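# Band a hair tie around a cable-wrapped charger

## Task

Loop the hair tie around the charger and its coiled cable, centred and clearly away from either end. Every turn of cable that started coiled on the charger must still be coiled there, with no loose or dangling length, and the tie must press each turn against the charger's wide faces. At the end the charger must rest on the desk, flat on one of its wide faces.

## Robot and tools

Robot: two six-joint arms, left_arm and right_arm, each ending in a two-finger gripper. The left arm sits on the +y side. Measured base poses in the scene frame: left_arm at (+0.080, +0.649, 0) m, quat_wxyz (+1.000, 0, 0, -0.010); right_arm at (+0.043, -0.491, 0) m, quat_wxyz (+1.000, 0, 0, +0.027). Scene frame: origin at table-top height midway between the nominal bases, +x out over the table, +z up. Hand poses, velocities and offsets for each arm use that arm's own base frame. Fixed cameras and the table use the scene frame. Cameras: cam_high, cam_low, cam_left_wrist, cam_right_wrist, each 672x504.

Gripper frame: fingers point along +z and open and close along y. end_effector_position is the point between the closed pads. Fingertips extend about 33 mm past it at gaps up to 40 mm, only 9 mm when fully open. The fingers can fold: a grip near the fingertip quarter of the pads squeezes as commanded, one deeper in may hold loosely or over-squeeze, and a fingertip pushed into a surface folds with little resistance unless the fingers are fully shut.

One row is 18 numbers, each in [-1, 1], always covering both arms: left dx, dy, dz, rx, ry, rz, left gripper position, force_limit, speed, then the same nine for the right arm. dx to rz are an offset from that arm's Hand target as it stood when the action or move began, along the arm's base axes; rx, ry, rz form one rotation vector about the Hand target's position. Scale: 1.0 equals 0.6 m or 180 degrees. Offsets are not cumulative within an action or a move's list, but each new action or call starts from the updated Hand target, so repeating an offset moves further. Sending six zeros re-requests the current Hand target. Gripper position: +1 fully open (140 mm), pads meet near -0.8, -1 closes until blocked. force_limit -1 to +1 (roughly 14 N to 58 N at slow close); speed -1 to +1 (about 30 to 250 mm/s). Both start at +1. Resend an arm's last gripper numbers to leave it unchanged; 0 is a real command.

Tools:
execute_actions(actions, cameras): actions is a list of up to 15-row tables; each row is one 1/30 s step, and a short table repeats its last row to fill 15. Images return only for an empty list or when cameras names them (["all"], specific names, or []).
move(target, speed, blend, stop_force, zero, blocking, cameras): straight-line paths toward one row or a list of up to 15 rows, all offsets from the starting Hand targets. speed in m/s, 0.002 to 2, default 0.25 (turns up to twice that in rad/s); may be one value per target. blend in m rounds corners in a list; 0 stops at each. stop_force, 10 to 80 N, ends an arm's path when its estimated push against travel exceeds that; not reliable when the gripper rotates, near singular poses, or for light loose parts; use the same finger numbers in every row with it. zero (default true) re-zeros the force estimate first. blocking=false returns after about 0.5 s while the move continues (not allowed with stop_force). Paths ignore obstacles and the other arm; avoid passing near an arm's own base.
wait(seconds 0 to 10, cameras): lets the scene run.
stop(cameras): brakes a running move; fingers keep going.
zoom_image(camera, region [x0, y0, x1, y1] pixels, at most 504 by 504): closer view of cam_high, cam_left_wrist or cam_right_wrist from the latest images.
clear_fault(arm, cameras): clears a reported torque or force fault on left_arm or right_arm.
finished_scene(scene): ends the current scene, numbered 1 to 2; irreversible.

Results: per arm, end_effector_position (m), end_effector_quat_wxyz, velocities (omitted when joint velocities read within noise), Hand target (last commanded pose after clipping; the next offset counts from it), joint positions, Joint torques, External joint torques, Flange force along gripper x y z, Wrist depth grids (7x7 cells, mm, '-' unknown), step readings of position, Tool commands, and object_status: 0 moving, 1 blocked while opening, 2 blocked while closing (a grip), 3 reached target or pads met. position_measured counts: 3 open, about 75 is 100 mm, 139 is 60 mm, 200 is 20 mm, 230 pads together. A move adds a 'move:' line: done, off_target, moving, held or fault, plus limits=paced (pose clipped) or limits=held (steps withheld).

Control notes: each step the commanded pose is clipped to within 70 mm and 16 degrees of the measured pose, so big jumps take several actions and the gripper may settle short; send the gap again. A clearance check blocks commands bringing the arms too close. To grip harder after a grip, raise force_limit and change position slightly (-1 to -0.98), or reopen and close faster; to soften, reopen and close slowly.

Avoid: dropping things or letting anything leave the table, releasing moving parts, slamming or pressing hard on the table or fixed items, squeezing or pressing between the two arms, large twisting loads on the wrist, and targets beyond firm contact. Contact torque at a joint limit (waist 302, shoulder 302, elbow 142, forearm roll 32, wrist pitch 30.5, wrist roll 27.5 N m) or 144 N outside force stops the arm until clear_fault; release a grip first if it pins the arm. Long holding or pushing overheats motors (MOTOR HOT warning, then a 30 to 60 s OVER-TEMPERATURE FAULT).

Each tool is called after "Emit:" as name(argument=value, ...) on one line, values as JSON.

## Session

Emit:
execute_actions(actions=[])

Emit:
zoom_image(camera="cam_high", region=[250, 180, 450, 320])

Scene clock: 0.00 s.
left_arm: end_effector_position=(+0.6401, -0.4444, +0.1730) position_measured=3 object_status=3 end_effector_quat_wxyz=(+0.112, +0.971, +0.049, +0.205) | right_arm: end_effector_position=(+0.9435, -0.0154, +0.2664) position_measured=3 object_status=3 end_effector_quat_wxyz=(-0.238, +0.679, +0.519, +0.461)
Joint positions: left_arm=[-0.7 0.242 1.864 0.206 0.587 0.625] | right_arm=[-0.372 0.617 1.395 1.155 1.316 -0.545]
Joint velocities: within noise
Joint torques (N m): no reading
External joint torques (N m): no reading
Flange force (N): no reading
Wrist depth (mm): cam_left_wrist=[- 287 - - - - - / - - - 327 - - - / 268 - - 320 - - - / - 128 318 - 335 143 109 / - 138 305 314 336 - 104 / - - 286 311 - - - / - - - - - - -] | cam_right_wrist=[- 743 2640 2579 1537 1290 989 / 595 - 2078 2022 1781 1486 1029 / - - 1650 1855 1870 1377 1069 / - 130 475 1569 1603 1486 131 / - 121 - 1360 1403 1411 112 / - - 370 1157 1233 1290 1297 / - - 333 1049 1100 1151 1187]
Hand target: left_arm +0.6401, -0.4444, +0.1730; +0.112, +0.971, +0.049, +0.205 | right_arm +0.9435, -0.0154, +0.2664; -0.238, +0.679, +0.519, +0.461
Tool commands: left_gripper/position=+1.0 left_gripper/force_limit=+1.0 left_gripper/speed=+1.0 right_gripper/position=+1.0 right_gripper/force_limit=+1.0 right_gripper/speed=+1.0

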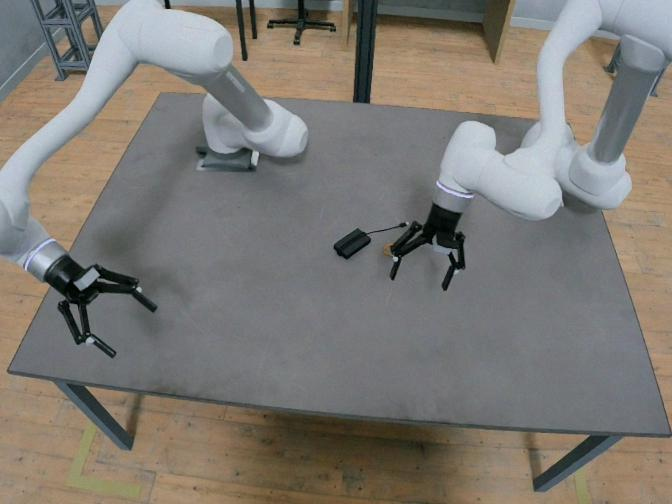

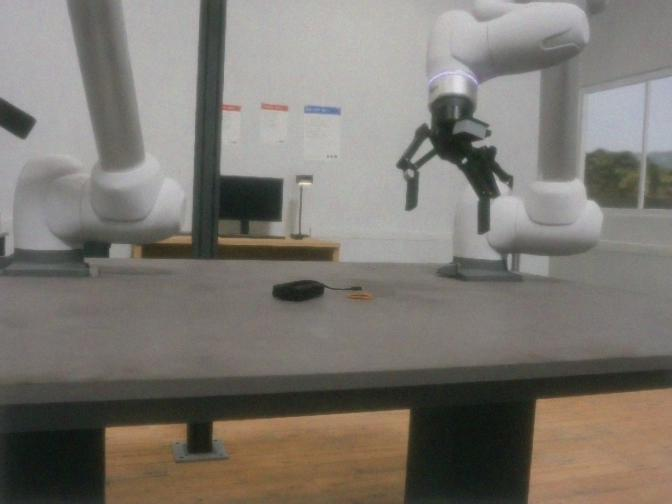

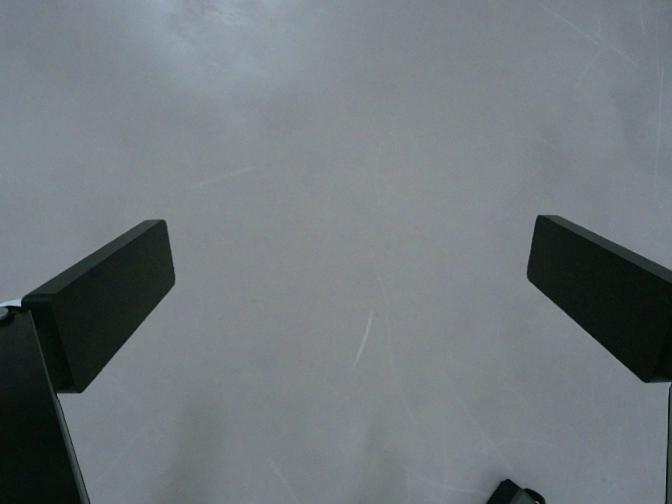

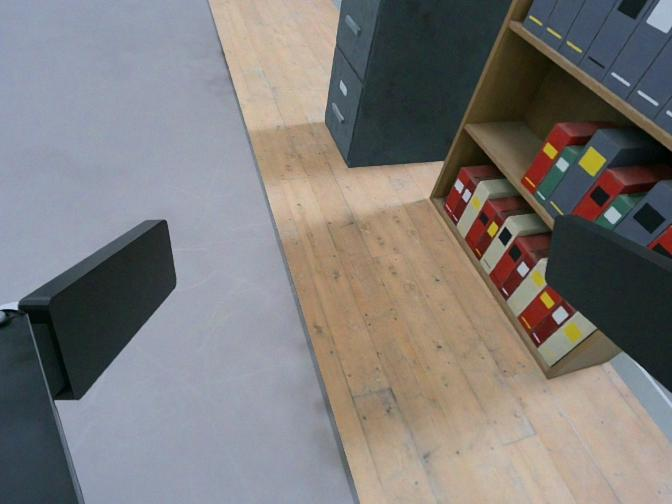

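Scaled by 2.520 from the camera's 672x504 image, which has a finer 960x720 frame.

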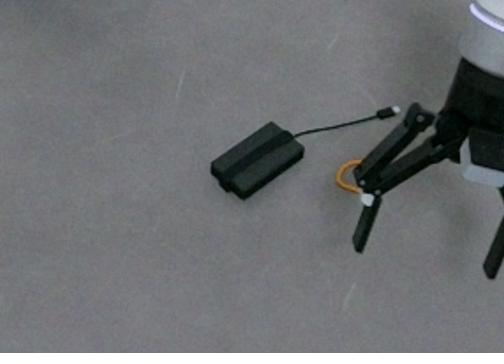

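Emit:
move(target=[-0.348,-0.177,0.295,0.072,0.132,-0.032,1,1,1,-0.784,0.469,-0.01,0.226,0.502,-0.030,-0.8,-1,0], cameras=["all"])

Scene clock: 17.07 s.
left_arm: end_effector_position=(+0.4314, -0.5506, +0.3500) position_measured=3 object_status=3 end_effector_quat_wxyz=(+0.000, +1.000, -0.001, +0.000) | right_arm: end_effector_position=(+0.4731, +0.2660, +0.2604) position_measured=229 object_status=3 end_effector_quat_wxyz=(+0.707, -0.707, +0.001, +0.000)
Joint positions: left_arm=[-0.956 0.235 1.466 0 1.441 0.617] | right_arm=[-0.212 0.316 2.294 1.389 1.678 0.525]
Joint torques (N m): left_arm=[-4.53 -64.1 -42.54 4.51 -0.34 0.13] | right_arm=[-2.11 -56.68 -21.17 1.61 2.62 0.08]
External joint torques (N m): left_arm=[4.71 -2.31 0.53 -0.15 0.3 -0.13] | right_arm=[2.05 -0.04 -3.32 0.18 -0.21 -0.13]
Flange force (N): left_arm=[2.4 -7.5 -0.2] | right_arm=[6.9 -1.1 3.9]
Wrist depth (mm): cam_left_wrist=[- - - - - 437 - / - - 439 - - - - / - 466 - 477 477 481 - / - 128 - - - 136 108 / - 111 - - - - 104 / - - - - - - - / - - - - - - -] | cam_right_wrist=[- - 3117 3400 2640 519 406 / 376 419 480 3453 3740 522 - / 392 905 1006 1044 980 522 347 / - 866 4080 111 967 500 377 / - - 85 90 90 82 398 / - 60 70 - - 70 - / - - 68 - - - 60]
Hand target: left_arm +0.4313, -0.5506, +0.3500; +0.000, +1.000, -0.001, +0.000 | right_arm +0.4731, +0.2660, +0.2604; +0.707, -0.707, +0.001, +0.000
Off the commanded pose: left_arm 0.000 m, 0 deg | right_arm 0.000 m, 0 deg.
move: done

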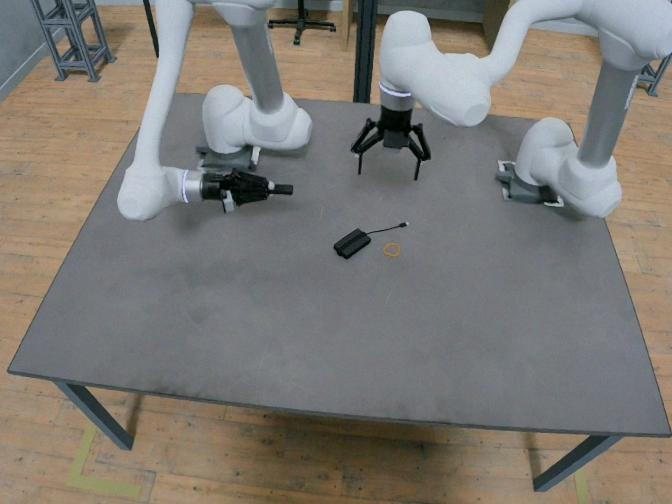

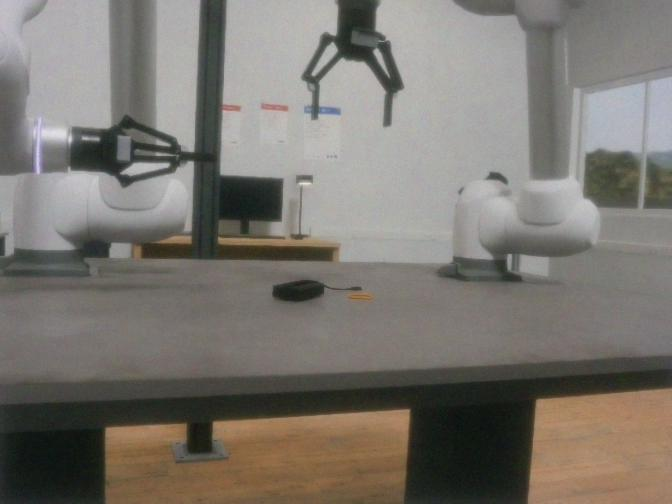

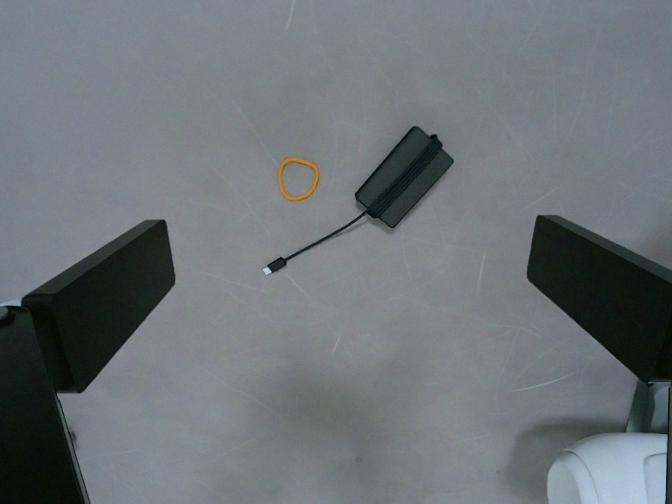

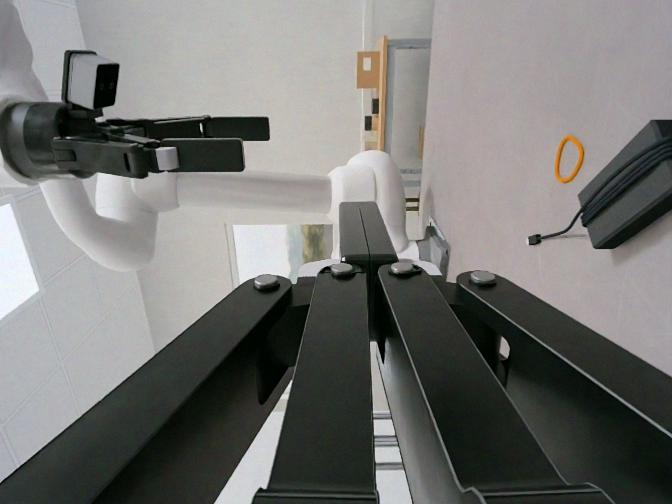

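Emit:
zoom_image(camera="cam_left_wrist", region=[240, 100, 490, 290])

Scaled by 2.016 from the camera's 672x504 image, which has a finer 960x720 frame.

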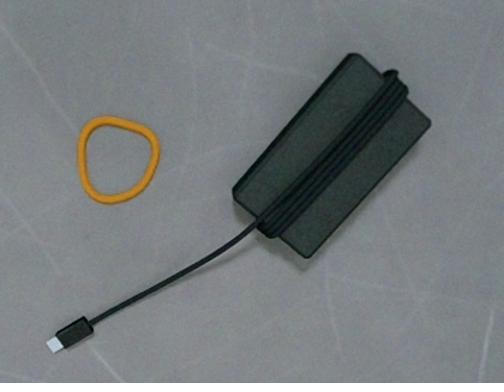

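Emit:
move(target=[-0.088,0.06,-0.36,0,0,0,-0.5,-1,0,0,0,0,0,0,0,-0.8,-1,0], cameras=["cam_left_wrist"])

Scene clock: 28.23 s.
left_arm: end_effector_position=(+0.3786, -0.5146, +0.1341) position_measured=192 object_status=3 end_effector_quat_wxyz=(+0.000, +1.000, -0.001, +0.000) | right_arm: end_effector_position=(+0.4731, +0.2660, +0.2604) position_measured=229 object_status=3 end_effector_quat_wxyz=(+0.707, -0.707, +0.001, +0.000)
Joint positions: left_arm=[-0.991 0.257 1.85 0 1.035 0.582] | right_arm=[-0.212 0.316 2.294 1.389 1.678 0.525]
Joint torques (N m): left_arm=[-4.05 -60.91 -36.45 4.05 -0.22 0.15] | right_arm=[-2.01 -57.34 -22.12 1.64 2.59 0.12]
External joint torques (N m): left_arm=[4.17 -2.21 -0.13 -0.26 0.18 -0.15] | right_arm=[2.04 0.53 -2.45 0.15 -0.18 -0.17]
Flange force (N): left_arm=[3.6 -5.8 -2.3] | right_arm=[5.9 0.4 3.9]
Wrist depth (mm): cam_left_wrist=[- - - - 237 - - / - - - - - 225 227 / - - - - 247 235 - / - - 100 110 136 280 - / - 73 84 - 87 84 75 / - 65 - - - 74 67 / - - - - - - 58] | cam_right_wrist=[- 437 3300 2640 - - - / - 425 3033 3252 - - - / 428 410 425 430 452 - 341 / 2609 816 3562 111 980 613 367 / - - 85 90 90 82 358 / - 60 70 - - 70 - / - - 68 - - - 60]
Hand target: left_arm +0.3785, -0.5146, +0.1340; +0.000, +1.000, -0.001, +0.000 | right_arm +0.4731, +0.2660, +0.2604; +0.707, -0.707, +0.001, +0.000
Off the commanded pose: left_arm 0.000 m, 0 deg | right_arm 0.000 m, 0 deg.
move: done
Images, in order (width x height): cam_left_wrist 672x504.

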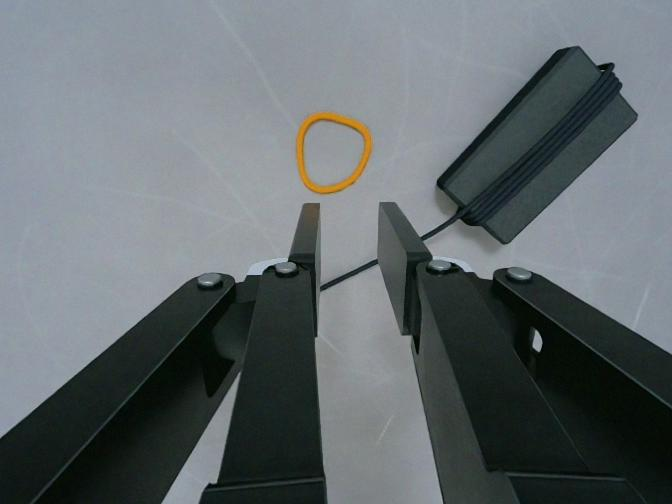

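Emit:
move(target=[0.026,-0.02,-0.118,0,0,0,-0.5,-1,0,0,0,0,0,0,0,-0.8,-1,0], cameras=["cam_left_wrist","cam_low"], speed=0.1)

Emit:
zoom_image(camera="cam_low", region=[260, 220, 440, 320])

Scene clock: 32.90 s.
left_arm: end_effector_position=(+0.3941, -0.5266, +0.0633) position_measured=192 object_status=3 end_effector_quat_wxyz=(+0.000, +1.000, -0.001, +0.000) | right_arm: end_effector_position=(+0.4731, +0.2660, +0.2604) position_measured=229 object_status=3 end_effector_quat_wxyz=(+0.707, -0.707, +0.001, +0.000)
Joint positions: left_arm=[-0.981 0.35 1.873 0 0.92 0.592] | right_arm=[-0.212 0.316 2.294 1.389 1.678 0.525]
Joint torques (N m): left_arm=[-4.2 -68.1 -34 3.69 -0.05 0.15] | right_arm=[-1.77 -56.67 -21.99 1.64 2.61 0.1]
External joint torques (N m): left_arm=[4.14 -1.85 0.15 -0.19 0.02 -0.15] | right_arm=[1.74 -0.18 -2.56 0.15 -0.19 -0.14]
Flange force (N): left_arm=[3.4 -5.6 -1.8] | right_arm=[5.2 -1.0 3.4]
Wrist depth (mm): cam_left_wrist=[- - 169 171 - - - / 184 184 - - - - - / - - 196 195 - - 170 / - - 100 120 136 177 - / - 73 84 82 87 84 75 / - 65 - - - 74 67 / - - - - - - 58] | cam_right_wrist=[2640 421 421 - - - - / - 428 408 2290 - 512 - / - 405 402 410 444 446 335 / - 753 4007 111 997 - 348 / - - 85 90 90 82 - / - 60 70 - - 70 - / - - 68 - - - 60]
Hand target: left_arm +0.3941, -0.5266, +0.0632; +0.000, +1.000, -0.001, +0.000 | right_arm +0.4731, +0.2660, +0.2604; +0.707, -0.707, +0.001, +0.000
Off the commanded pose: left_arm 0.000 m, 0 deg | right_arm 0.000 m, 0 deg.
move: done
Images, in order (width x height): cam_low 672x504, cam_left_wrist 672x504.

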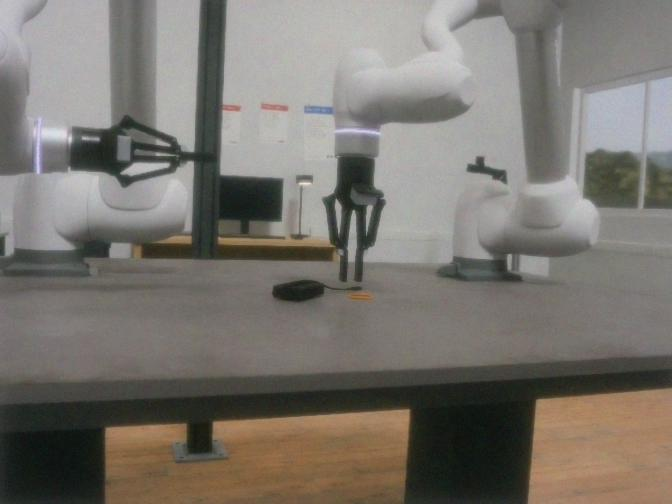

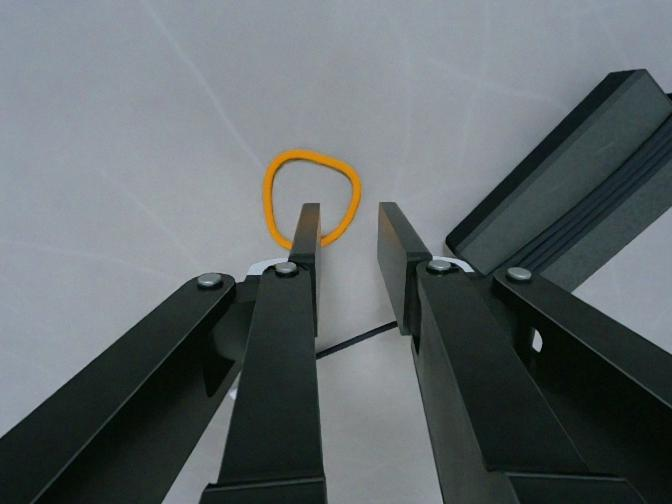

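Scaled by 2.800 from the camera's 672x504 image, which has a finer 960x720 frame.

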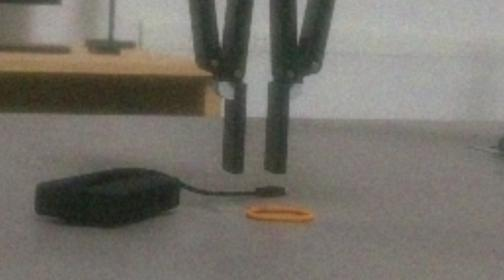

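Emit:
move(target=[0.010,-0.009,-0.038,0,0,0,-0.5,-1,0,0,0,0,0,0,0,-0.8,-1,0], cameras=["cam_left_wrist","cam_low"], speed=0.05)

Emit:
zoom_image(camera="cam_low", region=[260, 220, 440, 320])

Scene clock: 38.43 s.
left_arm: end_effector_position=(+0.4001, -0.5318, +0.0404) position_measured=192 object_status=3 end_effector_quat_wxyz=(+0.000, +1.000, -0.001, +0.000) | right_arm: end_effector_position=(+0.4731, +0.2660, +0.2604) position_measured=229 object_status=3 end_effector_quat_wxyz=(+0.707, -0.707, +0.001, +0.000)
Joint positions: left_arm=[-0.978 0.384 1.873 0 0.885 0.595] | right_arm=[-0.212 0.316 2.294 1.389 1.678 0.525]
Joint torques (N m): left_arm=[-4.29 -68.75 -32.88 3.67 -0.36 0.09] | right_arm=[-2.04 -57.02 -22.02 1.63 2.61 0.14]
External joint torques (N m): left_arm=[4.45 -3.49 -0.01 -0.26 0.32 -0.09] | right_arm=[2.01 0.21 -2.54 0.17 -0.19 -0.19]
Flange force (N): left_arm=[2.8 -7.1 -4.3] | right_arm=[5.7 -0.2 3.9]
Wrist depth (mm): cam_left_wrist=[- - - 151 - - 154 / - - - 163 - - 161 / 173 - - 165 - - - / 183 - 97 122 135 158 154 / 194 73 84 194 87 84 80 / - 65 - - - 74 67 / - - - - - - 58] | cam_right_wrist=[3300 - 413 3679 - - 408 / - 850 399 3252 - - - / 2609 440 393 401 407 445 338 / 2672 741 4580 123 1002 - 346 / - - 85 90 90 83 343 / - 60 70 - - 70 - / - - 68 - - - 60]
Hand target: left_arm +0.4001, -0.5320, +0.0404; +0.000, +1.000, -0.001, +0.000 | right_arm +0.4731, +0.2660, +0.2604; +0.707, -0.707, +0.001, +0.000
Off the commanded pose: left_arm 0.000 m, 0 deg | right_arm 0.000 m, 0 deg.
move: done
Images, in order (width x height): cam_low 672x504, cam_left_wrist 672x504.

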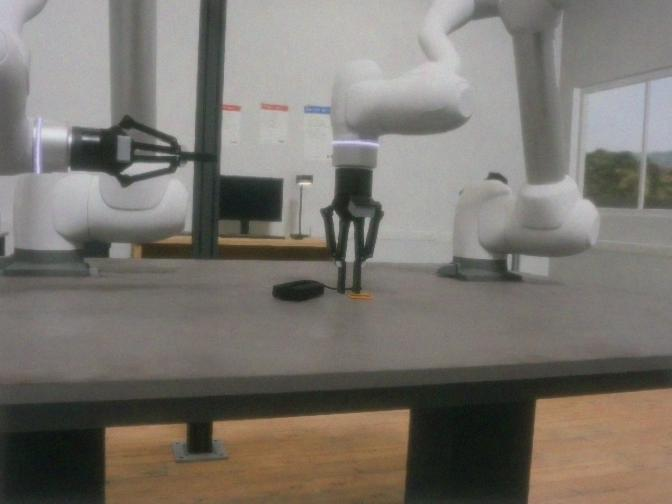

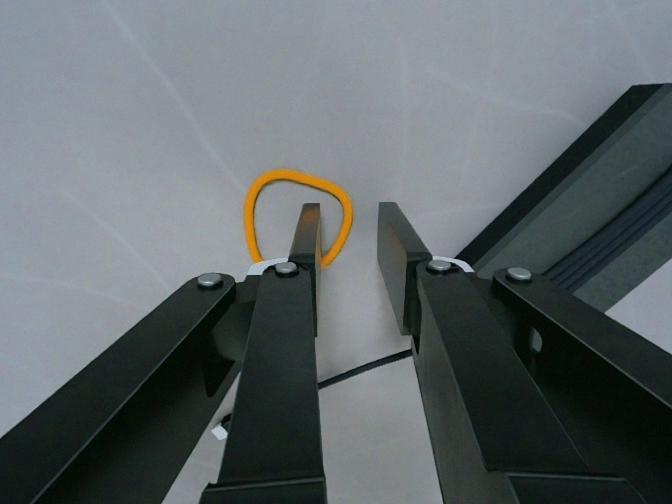

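Scaled by 2.800 from the camera's 672x504 image, which has a finer 960x720 frame.

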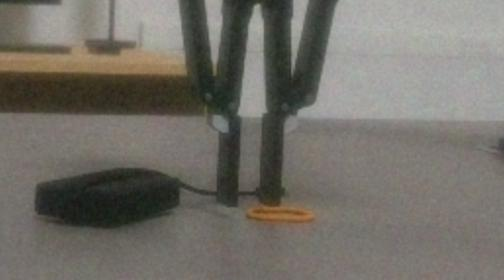

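Emit:
move(target=[0,0,-0.0055,0,0,0,-0.5,-1,0,0,0,0,0,0,0,-0.8,-1,0], speed=0.02)

Emit:
move(target=[0,0,0,0,0,0,-1,0,-1,0,0,0,0,0,0,-0.8,-1,0], cameras=["cam_left_wrist"])

Emit:
wait(seconds=0.5)

Emit:
move(target=[0,0,0.2,0,0,0,-1,0,-1,0,0,0,0,0,0,-0.8,-1,0], cameras=["cam_left_wrist","cam_low"], speed=0.08)

Emit:
zoom_image(camera="cam_low", region=[270, 180, 430, 290])

Scene clock: 43.37 s.
left_arm: end_effector_position=(+0.4001, -0.5320, +0.0371) position_measured=192 object_status=3 end_effector_quat_wxyz=(+0.000, +1.000, -0.001, +0.000) | right_arm: end_effector_position=(+0.4731, +0.2660, +0.2604) position_measured=229 object_status=3 end_effector_quat_wxyz=(+0.707, -0.707, +0.001, +0.000)
Joint positions: left_arm=[-0.978 0.388 1.875 0 0.879 0.595] | right_arm=[-0.212 0.316 2.294 1.389 1.678 0.525]
Joint torques (N m): left_arm=[-4.11 -70.07 -32.27 3.62 -0.2 0.16] | right_arm=[-2.14 -56.69 -22.12 1.66 2.58 0.05]
External joint torques (N m): left_arm=[4.13 -2.39 -0.48 -0.23 0.17 -0.16] | right_arm=[2.18 -0.18 -2.37 0.12 -0.16 -0.09]
Flange force (N): left_arm=[3.7 -5.0 -3.2] | right_arm=[5.1 -1.1 4.3]
Wrist depth (mm): cam_left_wrist=[- - - - 150 149 - / - 158 - 158 - - - / - - - 174 - - 148 / - - 100 177 137 152 154 / - 73 84 88 87 84 75 / - 65 - - - - 67 / - - - - - - 58] | cam_right_wrist=[- - 413 - 2914 - - / - 557 398 420 963 615 347 / - 641 393 400 406 445 327 / - 722 4316 123 971 595 350 / - - 85 90 90 82 343 / - 60 70 - - 70 - / - - 68 - - - 60]
Hand target: left_arm +0.4001, -0.5320, +0.0371; +0.000, +1.000, -0.001, +0.000 | right_arm +0.4731, +0.2660, +0.2604; +0.707, -0.707, +0.001, +0.000
Off the commanded pose: left_arm 0.000 m, 0 deg | right_arm 0.000 m, 0 deg.
move: done

Scene clock: 44.67 s.
left_arm: end_effector_position=(+0.4001, -0.5320, +0.0371) position_measured=232 object_status=0 end_effector_quat_wxyz=(+0.000, +1.000, -0.001, +0.000) | right_arm: end_effector_position=(+0.4731, +0.2660, +0.2604) position_measured=229 object_status=3 end_effector_quat_wxyz=(+0.707, -0.707, +0.001, +0.000)
Joint positions: left_arm=[-0.978 0.388 1.875 0 0.879 0.595] | right_arm=[-0.212 0.316 2.294 1.389 1.678 0.525]
Joint torques (N m): left_arm=[-4.11 -69.93 -32.71 3.56 -0.22 0.07] | right_arm=[-2.14 -56.85 -22.23 1.66 2.62 0.18]
External joint torques (N m): left_arm=[4.14 -2.43 0.03 -0.18 0.18 -0.07] | right_arm=[2.12 0.19 -2.18 0.12 -0.2 -0.23]
Flange force (N): left_arm=[3.2 -5.9 -2.9] | right_arm=[5.0 0.0 4.2]
Wrist depth (mm): cam_left_wrist=[- - 148 149 - - - / - 161 157 156 - 164 141 / - 169 - 167 - - - / - - - 110 - 154 150 / - - 79 77 87 87 201 / - - 70 - - 69 - / - - - - - - -] | cam_right_wrist=[- 2992 408 2672 - - - / - 819 396 417 2609 - - / - 639 392 402 401 437 338 / - 769 3804 122 989 526 388 / - - 85 90 90 86 376 / - 60 70 - - 70 - / - - 68 - - - 60]
Hand target: left_arm +0.4001, -0.5320, +0.0371; +0.000, +1.000, -0.001, +0.000 | right_arm +0.4731, +0.2660, +0.2604; +0.707, -0.707, +0.001, +0.000
Off the commanded pose: left_arm 0.000 m, 0 deg | right_arm 0.000 m, 0 deg.
move: done
Images, in order (width x height): cam_left_wrist 672x504.

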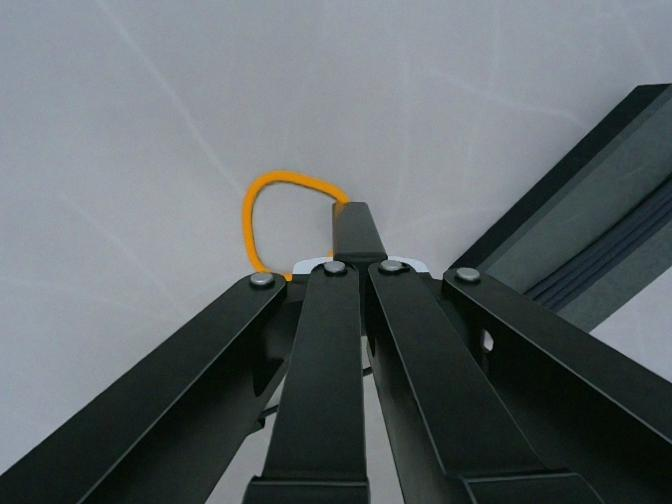

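Scene clock: 45.17 s.
left_arm: end_effector_position=(+0.4001, -0.5320, +0.0371) position_measured=232 object_status=3 end_effector_quat_wxyz=(+0.000, +1.000, -0.001, +0.000) | right_arm: end_effector_position=(+0.4731, +0.2660, +0.2604) position_measured=229 object_status=3 end_effector_quat_wxyz=(+0.707, -0.707, +0.001, +0.000)
Joint positions: left_arm=[-0.978 0.388 1.875 0 0.879 0.595] | right_arm=[-0.212 0.316 2.294 1.389 1.678 0.525]
Joint torques (N m): left_arm=[-3.96 -69.54 -32.77 3.6 -0.21 0.16] | right_arm=[-2.06 -56.93 -21.94 1.68 2.58 0.08]
External joint torques (N m): left_arm=[3.79 -2.67 0.12 -0.23 0.17 -0.16] | right_arm=[2.08 0.16 -2.56 0.1 -0.17 -0.13]
Flange force (N): left_arm=[2.4 -5.9 -3.1] | right_arm=[5.7 -0.4 3.9]
Wrist depth (mm): cam_left_wrist=[149 - - - - - - / - - - - 160 160 - / - - - - - - - / - - - 109 - - 154 / - 77 79 77 88 87 - / - - 70 - - 69 - / - - - - - - -] | cam_right_wrist=[2877 - 409 3161 866 666 341 / - 551 396 425 3074 - 347 / - 643 391 401 402 443 333 / 2609 699 3804 123 877 611 345 / - - 85 90 90 82 377 / - 60 70 - - 70 - / - - 68 - - - 60]
Hand target: left_arm +0.4001, -0.5320, +0.0371; +0.000, +1.000, -0.001, +0.000 | right_arm +0.4731, +0.2660, +0.2604; +0.707, -0.707, +0.001, +0.000
Tool commands: left_gripper/position=-1.0 left_gripper/force_limit=+0.0 left_gripper/speed=-1.0 right_gripper/position=-0.8 right_gripper/force_limit=-1.0 right_gripper/speed=+0.0
Off the commanded pose: left_arm 0.000 m, 0 deg | right_arm 0.000 m, 0 deg.
wait: 0.50 s; at rest by 0.17 s

Scene clock: 47.03 s.
left_arm: end_effector_position=(+0.4001, -0.5320, +0.1570) position_measured=232 object_status=3 end_effector_quat_wxyz=(+0.000, +1.000, -0.001, +0.000) | right_arm: end_effector_position=(+0.4731, +0.2660, +0.2604) position_measured=229 object_status=3 end_effector_quat_wxyz=(+0.707, -0.707, +0.001, +0.000)
Joint positions: left_arm=[-0.978 0.277 1.776 0 1.089 0.595] | right_arm=[-0.212 0.316 2.294 1.389 1.678 0.525]
Joint torques (N m): left_arm=[-3.77 -65.01 -37.72 4.14 -0.2 0.14] | right_arm=[-2.11 -56.57 -21.93 1.65 2.59 0.07]
External joint torques (N m): left_arm=[3.88 -1.07 0.25 -0.26 0.17 -0.14] | right_arm=[2.11 -0.14 -2.59 0.14 -0.17 -0.12]
Flange force (N): left_arm=[3.5 -4.7 -0.9] | right_arm=[5.5 -1.0 4.1]
Wrist depth (mm): cam_left_wrist=[- 250 260 - - - 249 / - - 269 - - - - / - - - - 271 262 - / - - - 109 103 304 314 / - - 79 76 87 87 326 / - - 70 - - 69 - / - - - - - - -] | cam_right_wrist=[2841 413 3349 3679 959 598 398 / 410 401 420 3117 - - - / 393 392 404 413 426 - 326 / - 790 3562 111 1006 572 - / 2672 - 85 90 90 82 332 / - 60 70 - - 70 - / - - 68 - - - 60]
Hand target: left_arm +0.4001, -0.5320, +0.1571; +0.000, +1.000, -0.001, +0.000 | right_arm +0.4731, +0.2660, +0.2604; +0.707, -0.707, +0.001, +0.000
Off the commanded pose: left_arm 0.000 m, 0 deg | right_arm 0.000 m, 0 deg.
move: done
Images, in order (width x height): cam_low 672x504, cam_left_wrist 672x504.

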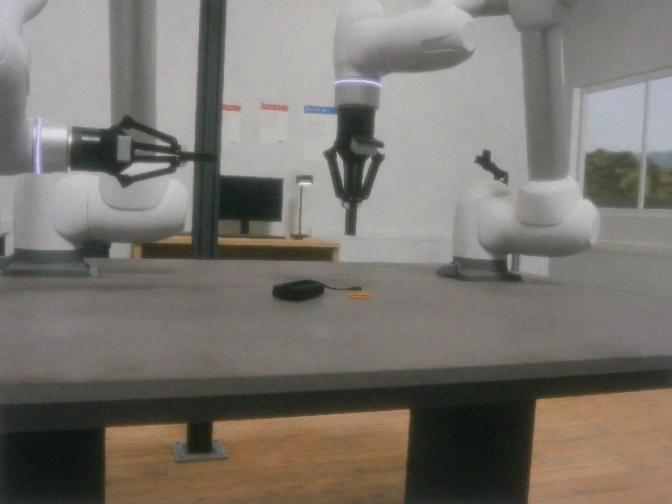

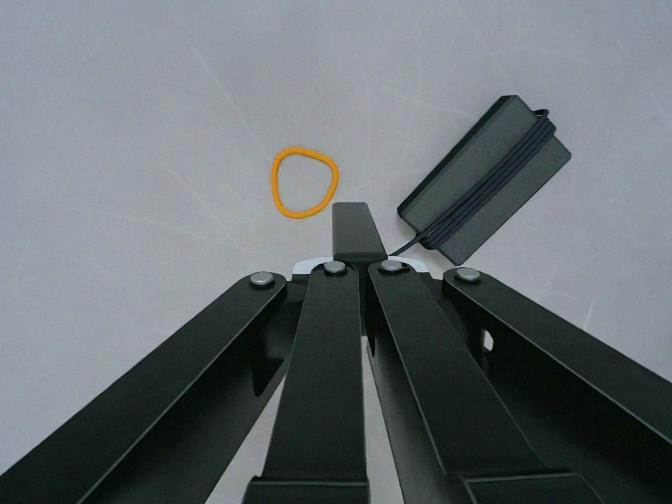

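Scaled by 3.150 from the camera's 672x504 image, which has a finer 960x720 frame.

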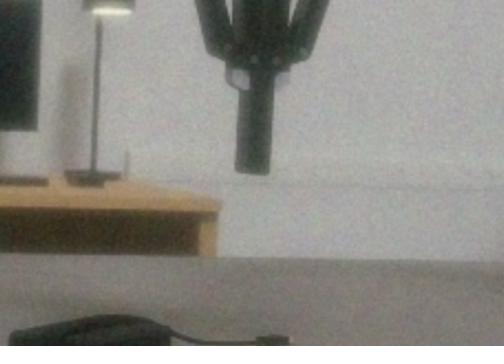

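Emit:
move(target=[0,-0.02,-0.18,0,0,0,-1,0,-1,0,0,0,0,0,0,-0.8,-1,0], speed=0.12)

Emit:
move(target=[0,0,-0.04,0,0,0,-1,0,-1,0,0,0,0,0,0,-0.8,-1,0], speed=0.008, stop_force=10, cameras=["cam_left_wrist"])

Scene clock: 51.63 s.
left_arm: end_effector_position=(+0.4002, -0.5440, +0.0492) position_measured=232 object_status=3 end_effector_quat_wxyz=(+0.000, +1.000, -0.001, +0.000) | right_arm: end_effector_position=(+0.4731, +0.2660, +0.2604) position_measured=229 object_status=3 end_effector_quat_wxyz=(+0.707, -0.707, +0.001, +0.000)
Joint positions: left_arm=[-0.988 0.388 1.847 0 0.907 0.585] | right_arm=[-0.212 0.316 2.294 1.389 1.678 0.525]
Joint torques (N m): left_arm=[-4.46 -71.61 -33.51 3.63 -0.03 0.14] | right_arm=[-1.89 -56.8 -22.11 1.61 2.57 0.1]
External joint torques (N m): left_arm=[4.42 -1.36 0.08 -0.17 0 -0.14] | right_arm=[1.85 0.08 -2.39 0.18 -0.16 -0.15]
Flange force (N): left_arm=[4.1 -5.1 -1.4] | right_arm=[5.2 -0.5 3.7]
Wrist depth (mm): cam_left_wrist=[- - - - - - - / - - - - - - - / - - - 180 183 - 153 / - - - 109 168 161 - / - - 79 76 88 87 - / - - 70 - - 69 - / - - - - - - -] | cam_right_wrist=[- 423 394 - 3161 - - / 4775 398 387 2550 4007 527 338 / - 389 380 390 425 427 320 / 2494 753 3937 123 967 578 357 / - - 85 90 90 82 353 / - 60 70 - - 70 - / - - 68 - - - 60]
Hand target: left_arm +0.4001, -0.5440, +0.0491; +0.000, +1.000, -0.001, +0.000 | right_arm +0.4731, +0.2660, +0.2604; +0.707, -0.707, +0.001, +0.000
Off the commanded pose: left_arm 0.000 m, 0 deg | right_arm 0.000 m, 0 deg.
move: done

Scene clock: 54.40 s.
left_arm: end_effector_position=(+0.4002, -0.5440, +0.0320) position_measured=232 object_status=3 end_effector_quat_wxyz=(+0.000, +1.000, -0.001, +0.000) | right_arm: end_effector_position=(+0.4731, +0.2660, +0.2604) position_measured=229 object_status=3 end_effector_quat_wxyz=(+0.707, -0.707, +0.001, +0.000)
Joint positions: left_arm=[-0.988 0.406 1.859 0 0.877 0.585] | right_arm=[-0.212 0.316 2.294 1.389 1.678 0.525]
Joint torques (N m): left_arm=[-4.82 -54.48 -24.66 3.37 -1.99 0.1] | right_arm=[-2.05 -57.03 -22.02 1.56 2.59 0.08]
External joint torques (N m): left_arm=[4.6 -19.48 -8.02 0.01 1.95 -0.1] | right_arm=[2.07 0.32 -2.39 0.22 -0.17 -0.12]
Flange force (N): left_arm=[1.1 -9.7 -29.4] | right_arm=[5.6 -0.1 4.1]
Wrist depth (mm): cam_left_wrist=[- 146 144 147 - 146 149 / - - - 156 - - 135 / - - - 162 - - 139 / - - - 110 - 148 145 / - - 80 77 88 87 189 / - - 70 - - 69 - / - - - - - - -] | cam_right_wrist=[- - 396 3562 - - 337 / - 547 386 2672 - 514 340 / - 632 382 391 395 422 338 / 2387 699 3562 123 967 522 360 / 2877 - 85 90 90 82 - / - 60 70 - - 70 - / - - 68 - - - 60]
Hand target: left_arm +0.4002, -0.5440, +0.0320; +0.000, +1.000, -0.001, +0.000 (not the last commanded pose) | right_arm +0.4731, +0.2660, +0.2604; +0.707, -0.707, +0.001, +0.000
Off the commanded pose: left_arm 0.007 m, 0 deg | right_arm 0.000 m, 0 deg.
move: contact (left_arm)
Images, in order (width x height): cam_left_wrist 672x504.

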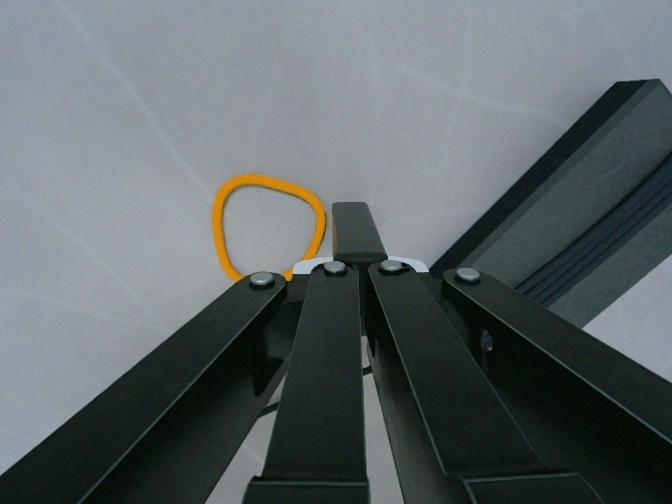

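Emit:
move(target=[0,0,0.05,0,0,0,-1,0,-1,0,0,0,0,0,0,-0.8,-1,0], speed=0.06)

Emit:
move(target=[[0,0.017,0,0,0,0,-0.5,-1,0,0,0,0,0,0,0,-0.8,-1,0],[0,0.017,-0.0485,0,0,0,-0.5,-1,0,0,0,0,0,0,0,-0.8,-1,0]], speed=0.05, cameras=["cam_left_wrist"])

Emit:
move(target=[0,0,0,0,0,0,-1,0,-1,0,0,0,0,0,0,-0.8,-1,0])

Emit:
move(target=[0,0,0.2,0,0,0,-1,0,-1,0,0,0,0,0,0,-0.8,-1,0], cameras=["cam_left_wrist","cam_low"], speed=0.08)

Emit:
zoom_image(camera="cam_low", region=[270, 180, 430, 290])

Scene clock: 67.60 s.
left_arm: end_effector_position=(+0.4002, -0.5440, +0.0619) position_measured=232 object_status=3 end_effector_quat_wxyz=(+0.000, +1.000, -0.001, +0.000) | right_arm: end_effector_position=(+0.4731, +0.2660, +0.2604) position_measured=229 object_status=3 end_effector_quat_wxyz=(+0.707, -0.707, +0.001, +0.000)
Joint positions: left_arm=[-0.988 0.375 1.838 0 0.929 0.585] | right_arm=[-0.212 0.316 2.294 1.389 1.678 0.525]
Joint torques (N m): left_arm=[-4.26 -69.2 -33.92 3.71 -0.25 0.12] | right_arm=[-2.39 -57.09 -21.98 1.67 2.54 0.15]
External joint torques (N m): left_arm=[4.18 -2.89 -0.02 -0.21 0.21 -0.12] | right_arm=[2.4 0.37 -2.39 0.1 -0.13 -0.2]
Flange force (N): left_arm=[2.8 -6.3 -3.3] | right_arm=[5.7 0.2 4.6]
Wrist depth (mm): cam_left_wrist=[- - - - - - 177 / - - 180 - - - - / - - - - - - 169 / - - - 109 - 179 206 / - - 80 77 87 80 - / - - 70 - - 69 - / - - - - - - -] | cam_right_wrist=[- 396 402 - 927 - - / - 392 388 3252 2704 - 355 / - 385 382 392 386 430 323 / - 782 4007 123 1029 494 345 / - - 85 90 90 82 - / - 60 70 - - 70 - / - - 68 - - - 60]
Hand target: left_arm +0.4002, -0.5440, +0.0620; +0.000, +1.000, -0.001, +0.000 | right_arm +0.4731, +0.2660, +0.2604; +0.707, -0.707, +0.001, +0.000
Off the commanded pose: left_arm 0.000 m, 0 deg | right_arm 0.000 m, 0 deg.
move: done

Scene clock: 69.17 s.
left_arm: end_effector_position=(+0.4002, -0.5338, +0.0330) position_measured=192 object_status=3 end_effector_quat_wxyz=(+0.000, +1.000, -0.001, +0.000) | right_arm: end_effector_position=(+0.4731, +0.2660, +0.2604) position_measured=229 object_status=3 end_effector_quat_wxyz=(+0.707, -0.707, +0.001, +0.000)
Joint positions: left_arm=[-0.979 0.394 1.875 0 0.873 0.594] | right_arm=[-0.212 0.316 2.294 1.389 1.678 0.525]
Joint torques (N m): left_arm=[-4.04 -71.4 -32.74 3.57 -0.19 0.16] | right_arm=[-2.23 -57.12 -22.03 1.6 2.55 0.09]
External joint torques (N m): left_arm=[4.04 -1.57 0.16 -0.2 0.16 -0.16] | right_arm=[2.22 0.31 -2.58 0.19 -0.14 -0.13]
Flange force (N): left_arm=[3.5 -5.1 -1.9] | right_arm=[6.0 -0.2 4.3]
Wrist depth (mm): cam_left_wrist=[- 148 - - - 145 150 / - - - - - - 138 / - 164 - - - - 143 / - - 105 110 121 - 144 / - 73 84 - 87 84 80 / - 65 - - - 74 67 / - - - - - - 58] | cam_right_wrist=[- 3074 404 - - - - / - 841 392 417 - - 336 / - 638 390 397 401 444 330 / 2222 717 3804 122 993 - 356 / - - 85 90 90 82 - / - 60 70 - - 70 - / - - 68 - - - 60]
Hand target: left_arm +0.4002, -0.5338, +0.0329; +0.000, +1.000, -0.001, +0.000 | right_arm +0.4731, +0.2660, +0.2604; +0.707, -0.707, +0.001, +0.000
Off the commanded pose: left_arm 0.000 m, 0 deg | right_arm 0.000 m, 0 deg.
move: done
Images, in order (width x height): cam_left_wrist 672x504.

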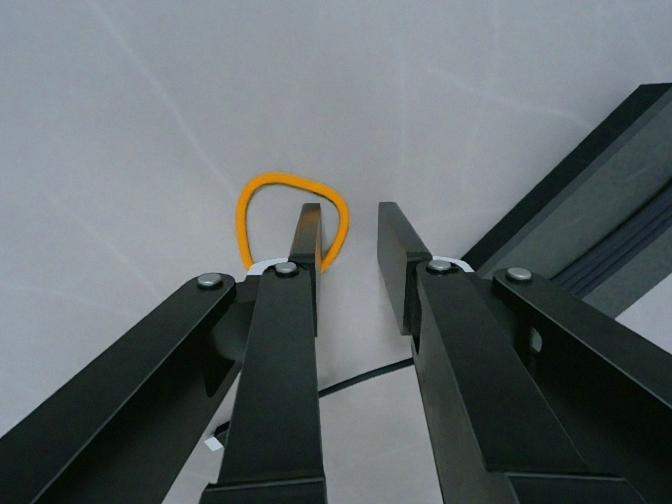

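Scene clock: 70.40 s.
left_arm: end_effector_position=(+0.4002, -0.5338, +0.0329) position_measured=228 object_status=0 end_effector_quat_wxyz=(+0.000, +1.000, -0.001, +0.000) | right_arm: end_effector_position=(+0.4731, +0.2660, +0.2604) position_measured=229 object_status=3 end_effector_quat_wxyz=(+0.707, -0.707, +0.001, +0.000)
Joint positions: left_arm=[-0.979 0.395 1.875 0 0.873 0.594] | right_arm=[-0.212 0.316 2.294 1.389 1.678 0.525]
Joint torques (N m): left_arm=[-4.07 -68 -31.26 3.5 -0.37 0.1] | right_arm=[-2.01 -57.16 -22.06 1.59 2.59 0.11]
External joint torques (N m): left_arm=[4.08 -4.71 -1.28 -0.13 0.34 -0.1] | right_arm=[2.04 0.4 -2.54 0.2 -0.17 -0.15]
Flange force (N): left_arm=[3.0 -6.0 -6.5] | right_arm=[5.9 0.0 4.0]
Wrist depth (mm): cam_left_wrist=[- 142 - 145 143 147 - / 151 - - 158 - - - / - - 165 - - 163 - / 174 - 172 121 112 151 146 / 188 - 82 72 88 81 - / - - 69 - - 70 - / - - - - - - -] | cam_right_wrist=[- - 405 3252 - 557 - / - 828 394 3033 5219 649 323 / - 632 390 399 418 427 323 / - 748 3453 111 1011 - 361 / 3033 - 85 90 90 82 - / - 60 70 - - 70 - / - - 68 - - - 60]
Hand target: left_arm +0.4002, -0.5338, +0.0329; +0.000, +1.000, -0.001, +0.000 | right_arm +0.4731, +0.2660, +0.2604; +0.707, -0.707, +0.001, +0.000
Off the commanded pose: left_arm 0.000 m, 0 deg | right_arm 0.000 m, 0 deg.
move: done

Scene clock: 72.27 s.
left_arm: end_effector_position=(+0.4002, -0.5338, +0.1528) position_measured=228 object_status=2 end_effector_quat_wxyz=(+0.000, +1.000, -0.001, +0.000) | right_arm: end_effector_position=(+0.4731, +0.2660, +0.2604) position_measured=229 object_status=3 end_effector_quat_wxyz=(+0.707, -0.707, +0.001, +0.000)
Joint positions: left_arm=[-0.979 0.283 1.777 0 1.082 0.594] | right_arm=[-0.212 0.316 2.294 1.389 1.678 0.525]
Joint torques (N m): left_arm=[-4.42 -64.93 -37.73 4.07 -0.32 0.17] | right_arm=[-2.21 -57.13 -22 1.62 2.61 0.1]
External joint torques (N m): left_arm=[4.47 -1.45 0.35 -0.19 0.28 -0.17] | right_arm=[2.23 0.4 -2.54 0.17 -0.19 -0.15]
Flange force (N): left_arm=[3.7 -5.7 -1.3] | right_arm=[6.0 0.1 4.4]
Wrist depth (mm): cam_left_wrist=[250 - - - - 254 - / - 259 - - - - 269 / - - 281 - 264 - - / - - 302 110 267 - 309 / 320 77 82 72 87 81 - / - - 68 - - 70 - / - - - - - - -] | cam_right_wrist=[- 409 - 3117 - 558 - / 395 398 409 3453 - - - / 398 390 401 401 433 561 329 / - 831 4156 111 1079 541 358 / - - 85 90 90 82 - / - 60 70 - - 70 - / - - 68 - - - 60]
Hand target: left_arm +0.4002, -0.5338, +0.1529; +0.000, +1.000, -0.001, +0.000 | right_arm +0.4731, +0.2660, +0.2604; +0.707, -0.707, +0.001, +0.000
Off the commanded pose: left_arm 0.000 m, 0 deg | right_arm 0.000 m, 0 deg.
move: done
Images, in order (width x height): cam_low 672x504, cam_left_wrist 672x504.

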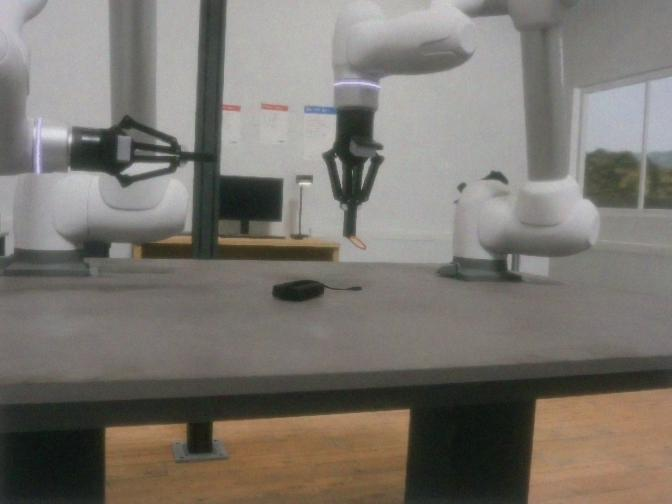

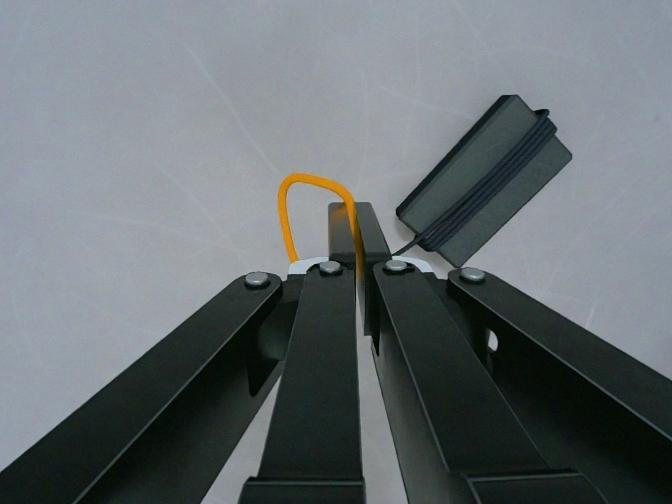

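Scaled by 3.150 from the camera's 672x504 image, which has a finer 960x720 frame.

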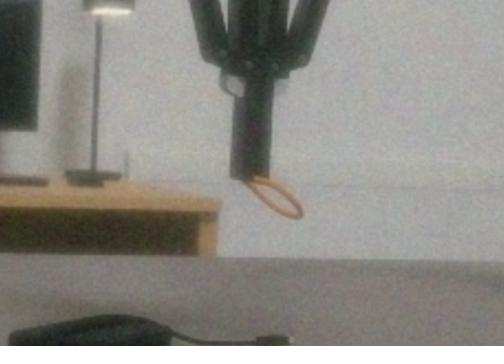

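Emit:
move(target=[0.058,-0.153,0.245,-0.2776,0,0,-1,0,-1,0.015,0.18,0.003,0,0,0,-0.8,-1,0], cameras=["all"], speed=0.2)

Emit:
zoom_image(camera="cam_low", region=[240, 100, 380, 220])

Emit:
zoom_image(camera="cam_right_wrist", region=[250, 80, 450, 280])

Scene clock: 79.63 s.
left_arm: end_effector_position=(+0.4350, -0.6256, +0.2999) position_measured=228 object_status=2 end_effector_quat_wxyz=(+0.422, +0.907, -0.001, +0.000) | right_arm: end_effector_position=(+0.4821, +0.3740, +0.2622) position_measured=229 object_status=3 end_effector_quat_wxyz=(+0.707, -0.707, +0.001, +0.000)
Joint positions: left_arm=[-0.767 0.118 1.925 -1.029 0.699 1.496] | right_arm=[0.014 0.319 2.282 1.585 1.564 0.543]
Joint torques (N m): left_arm=[-4.18 -48.87 -37.73 1.12 -0.38 0.19] | right_arm=[-2.03 -58.24 -23.09 1.27 2.68 0.11]
External joint torques (N m): left_arm=[4.22 -1.04 0.15 -0.47 0.18 -0.16] | right_arm=[2.02 0.17 -2.39 0.13 -0.29 -0.16]
Flange force (N): left_arm=[3.8 -4.0 -5.3] | right_arm=[4.4 -0.3 5.1]
Wrist depth (mm): cam_left_wrist=[- 347 432 495 - 385 356 / - - - 583 - 366 402 / - - - 210 249 277 - / - - - 109 - - - / - 361 82 72 87 81 2166 / - - 68 - - 70 - / - - - - - - -] | cam_right_wrist=[- - - - 3033 - 388 / - 363 496 3206 1855 - - / - 291 249 217 1002 - 353 / - 927 3679 123 916 - 353 / - - 85 90 90 82 341 / - 60 70 - - 70 - / - - 68 - - - 60]
Hand target: left_arm +0.4350, -0.6256, +0.2999; +0.422, +0.907, -0.001, +0.000 | right_arm +0.4821, +0.3740, +0.2622; +0.707, -0.707, +0.001, +0.000
Off the commanded pose: left_arm 0.000 m, 0 deg | right_arm 0.000 m, 0 deg.
move: done

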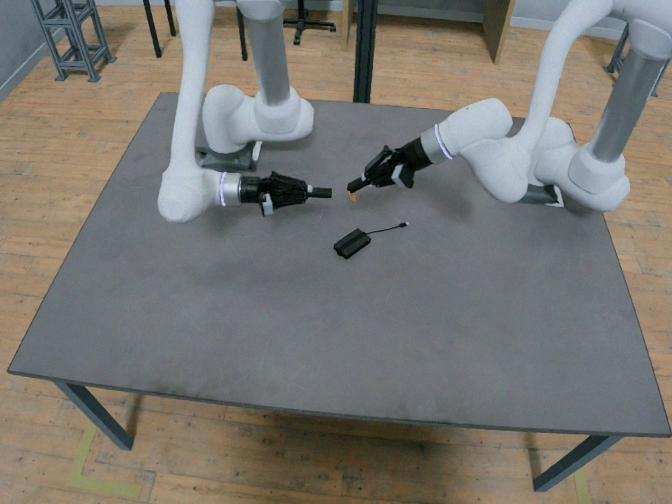

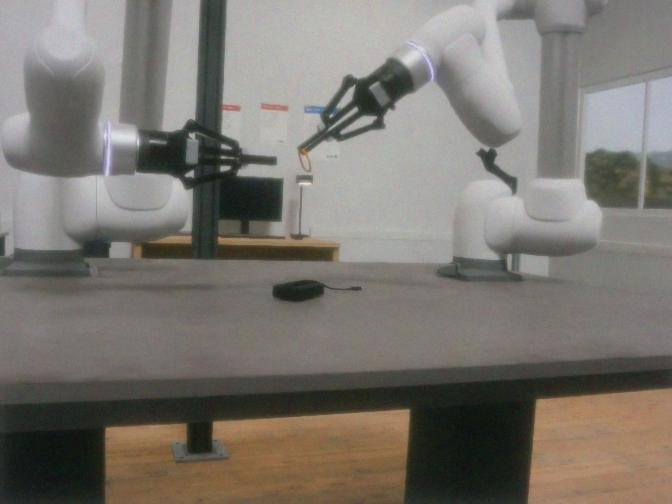

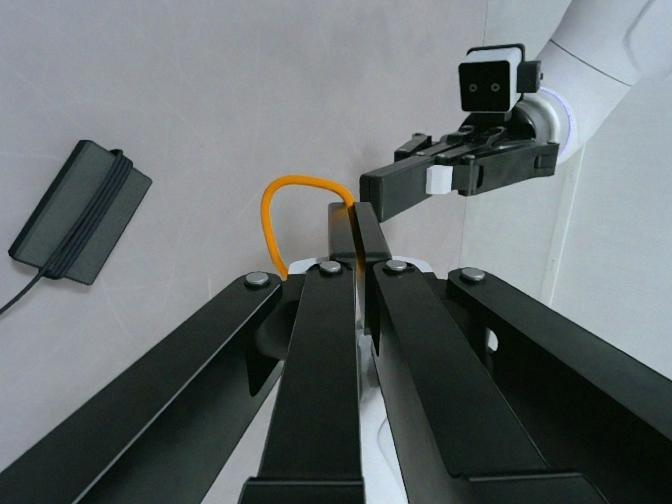

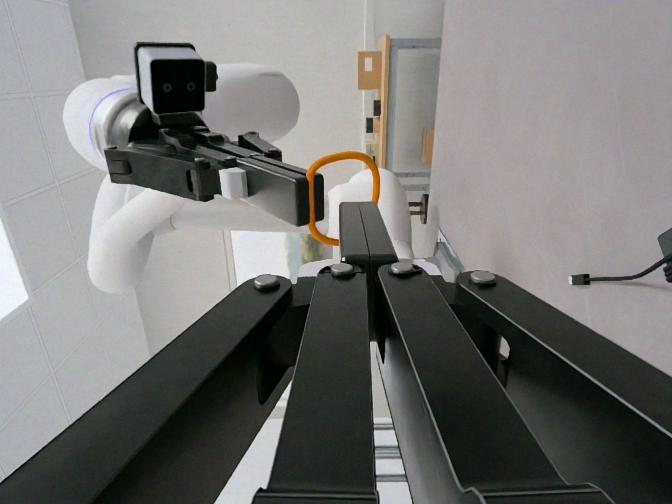

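Scaled by 3.600 from the camera's 672x504 image, which has a finer 960x720 frame.

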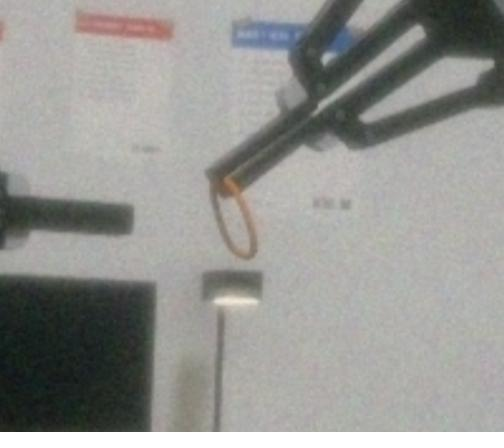

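Scaled by 2.520 from the camera's 672x504 image, which has a finer 960x720 frame.

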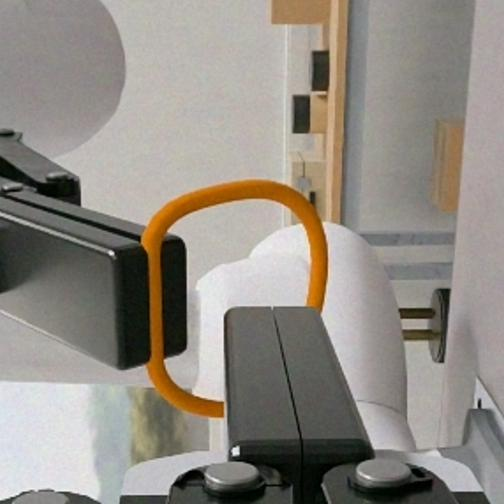

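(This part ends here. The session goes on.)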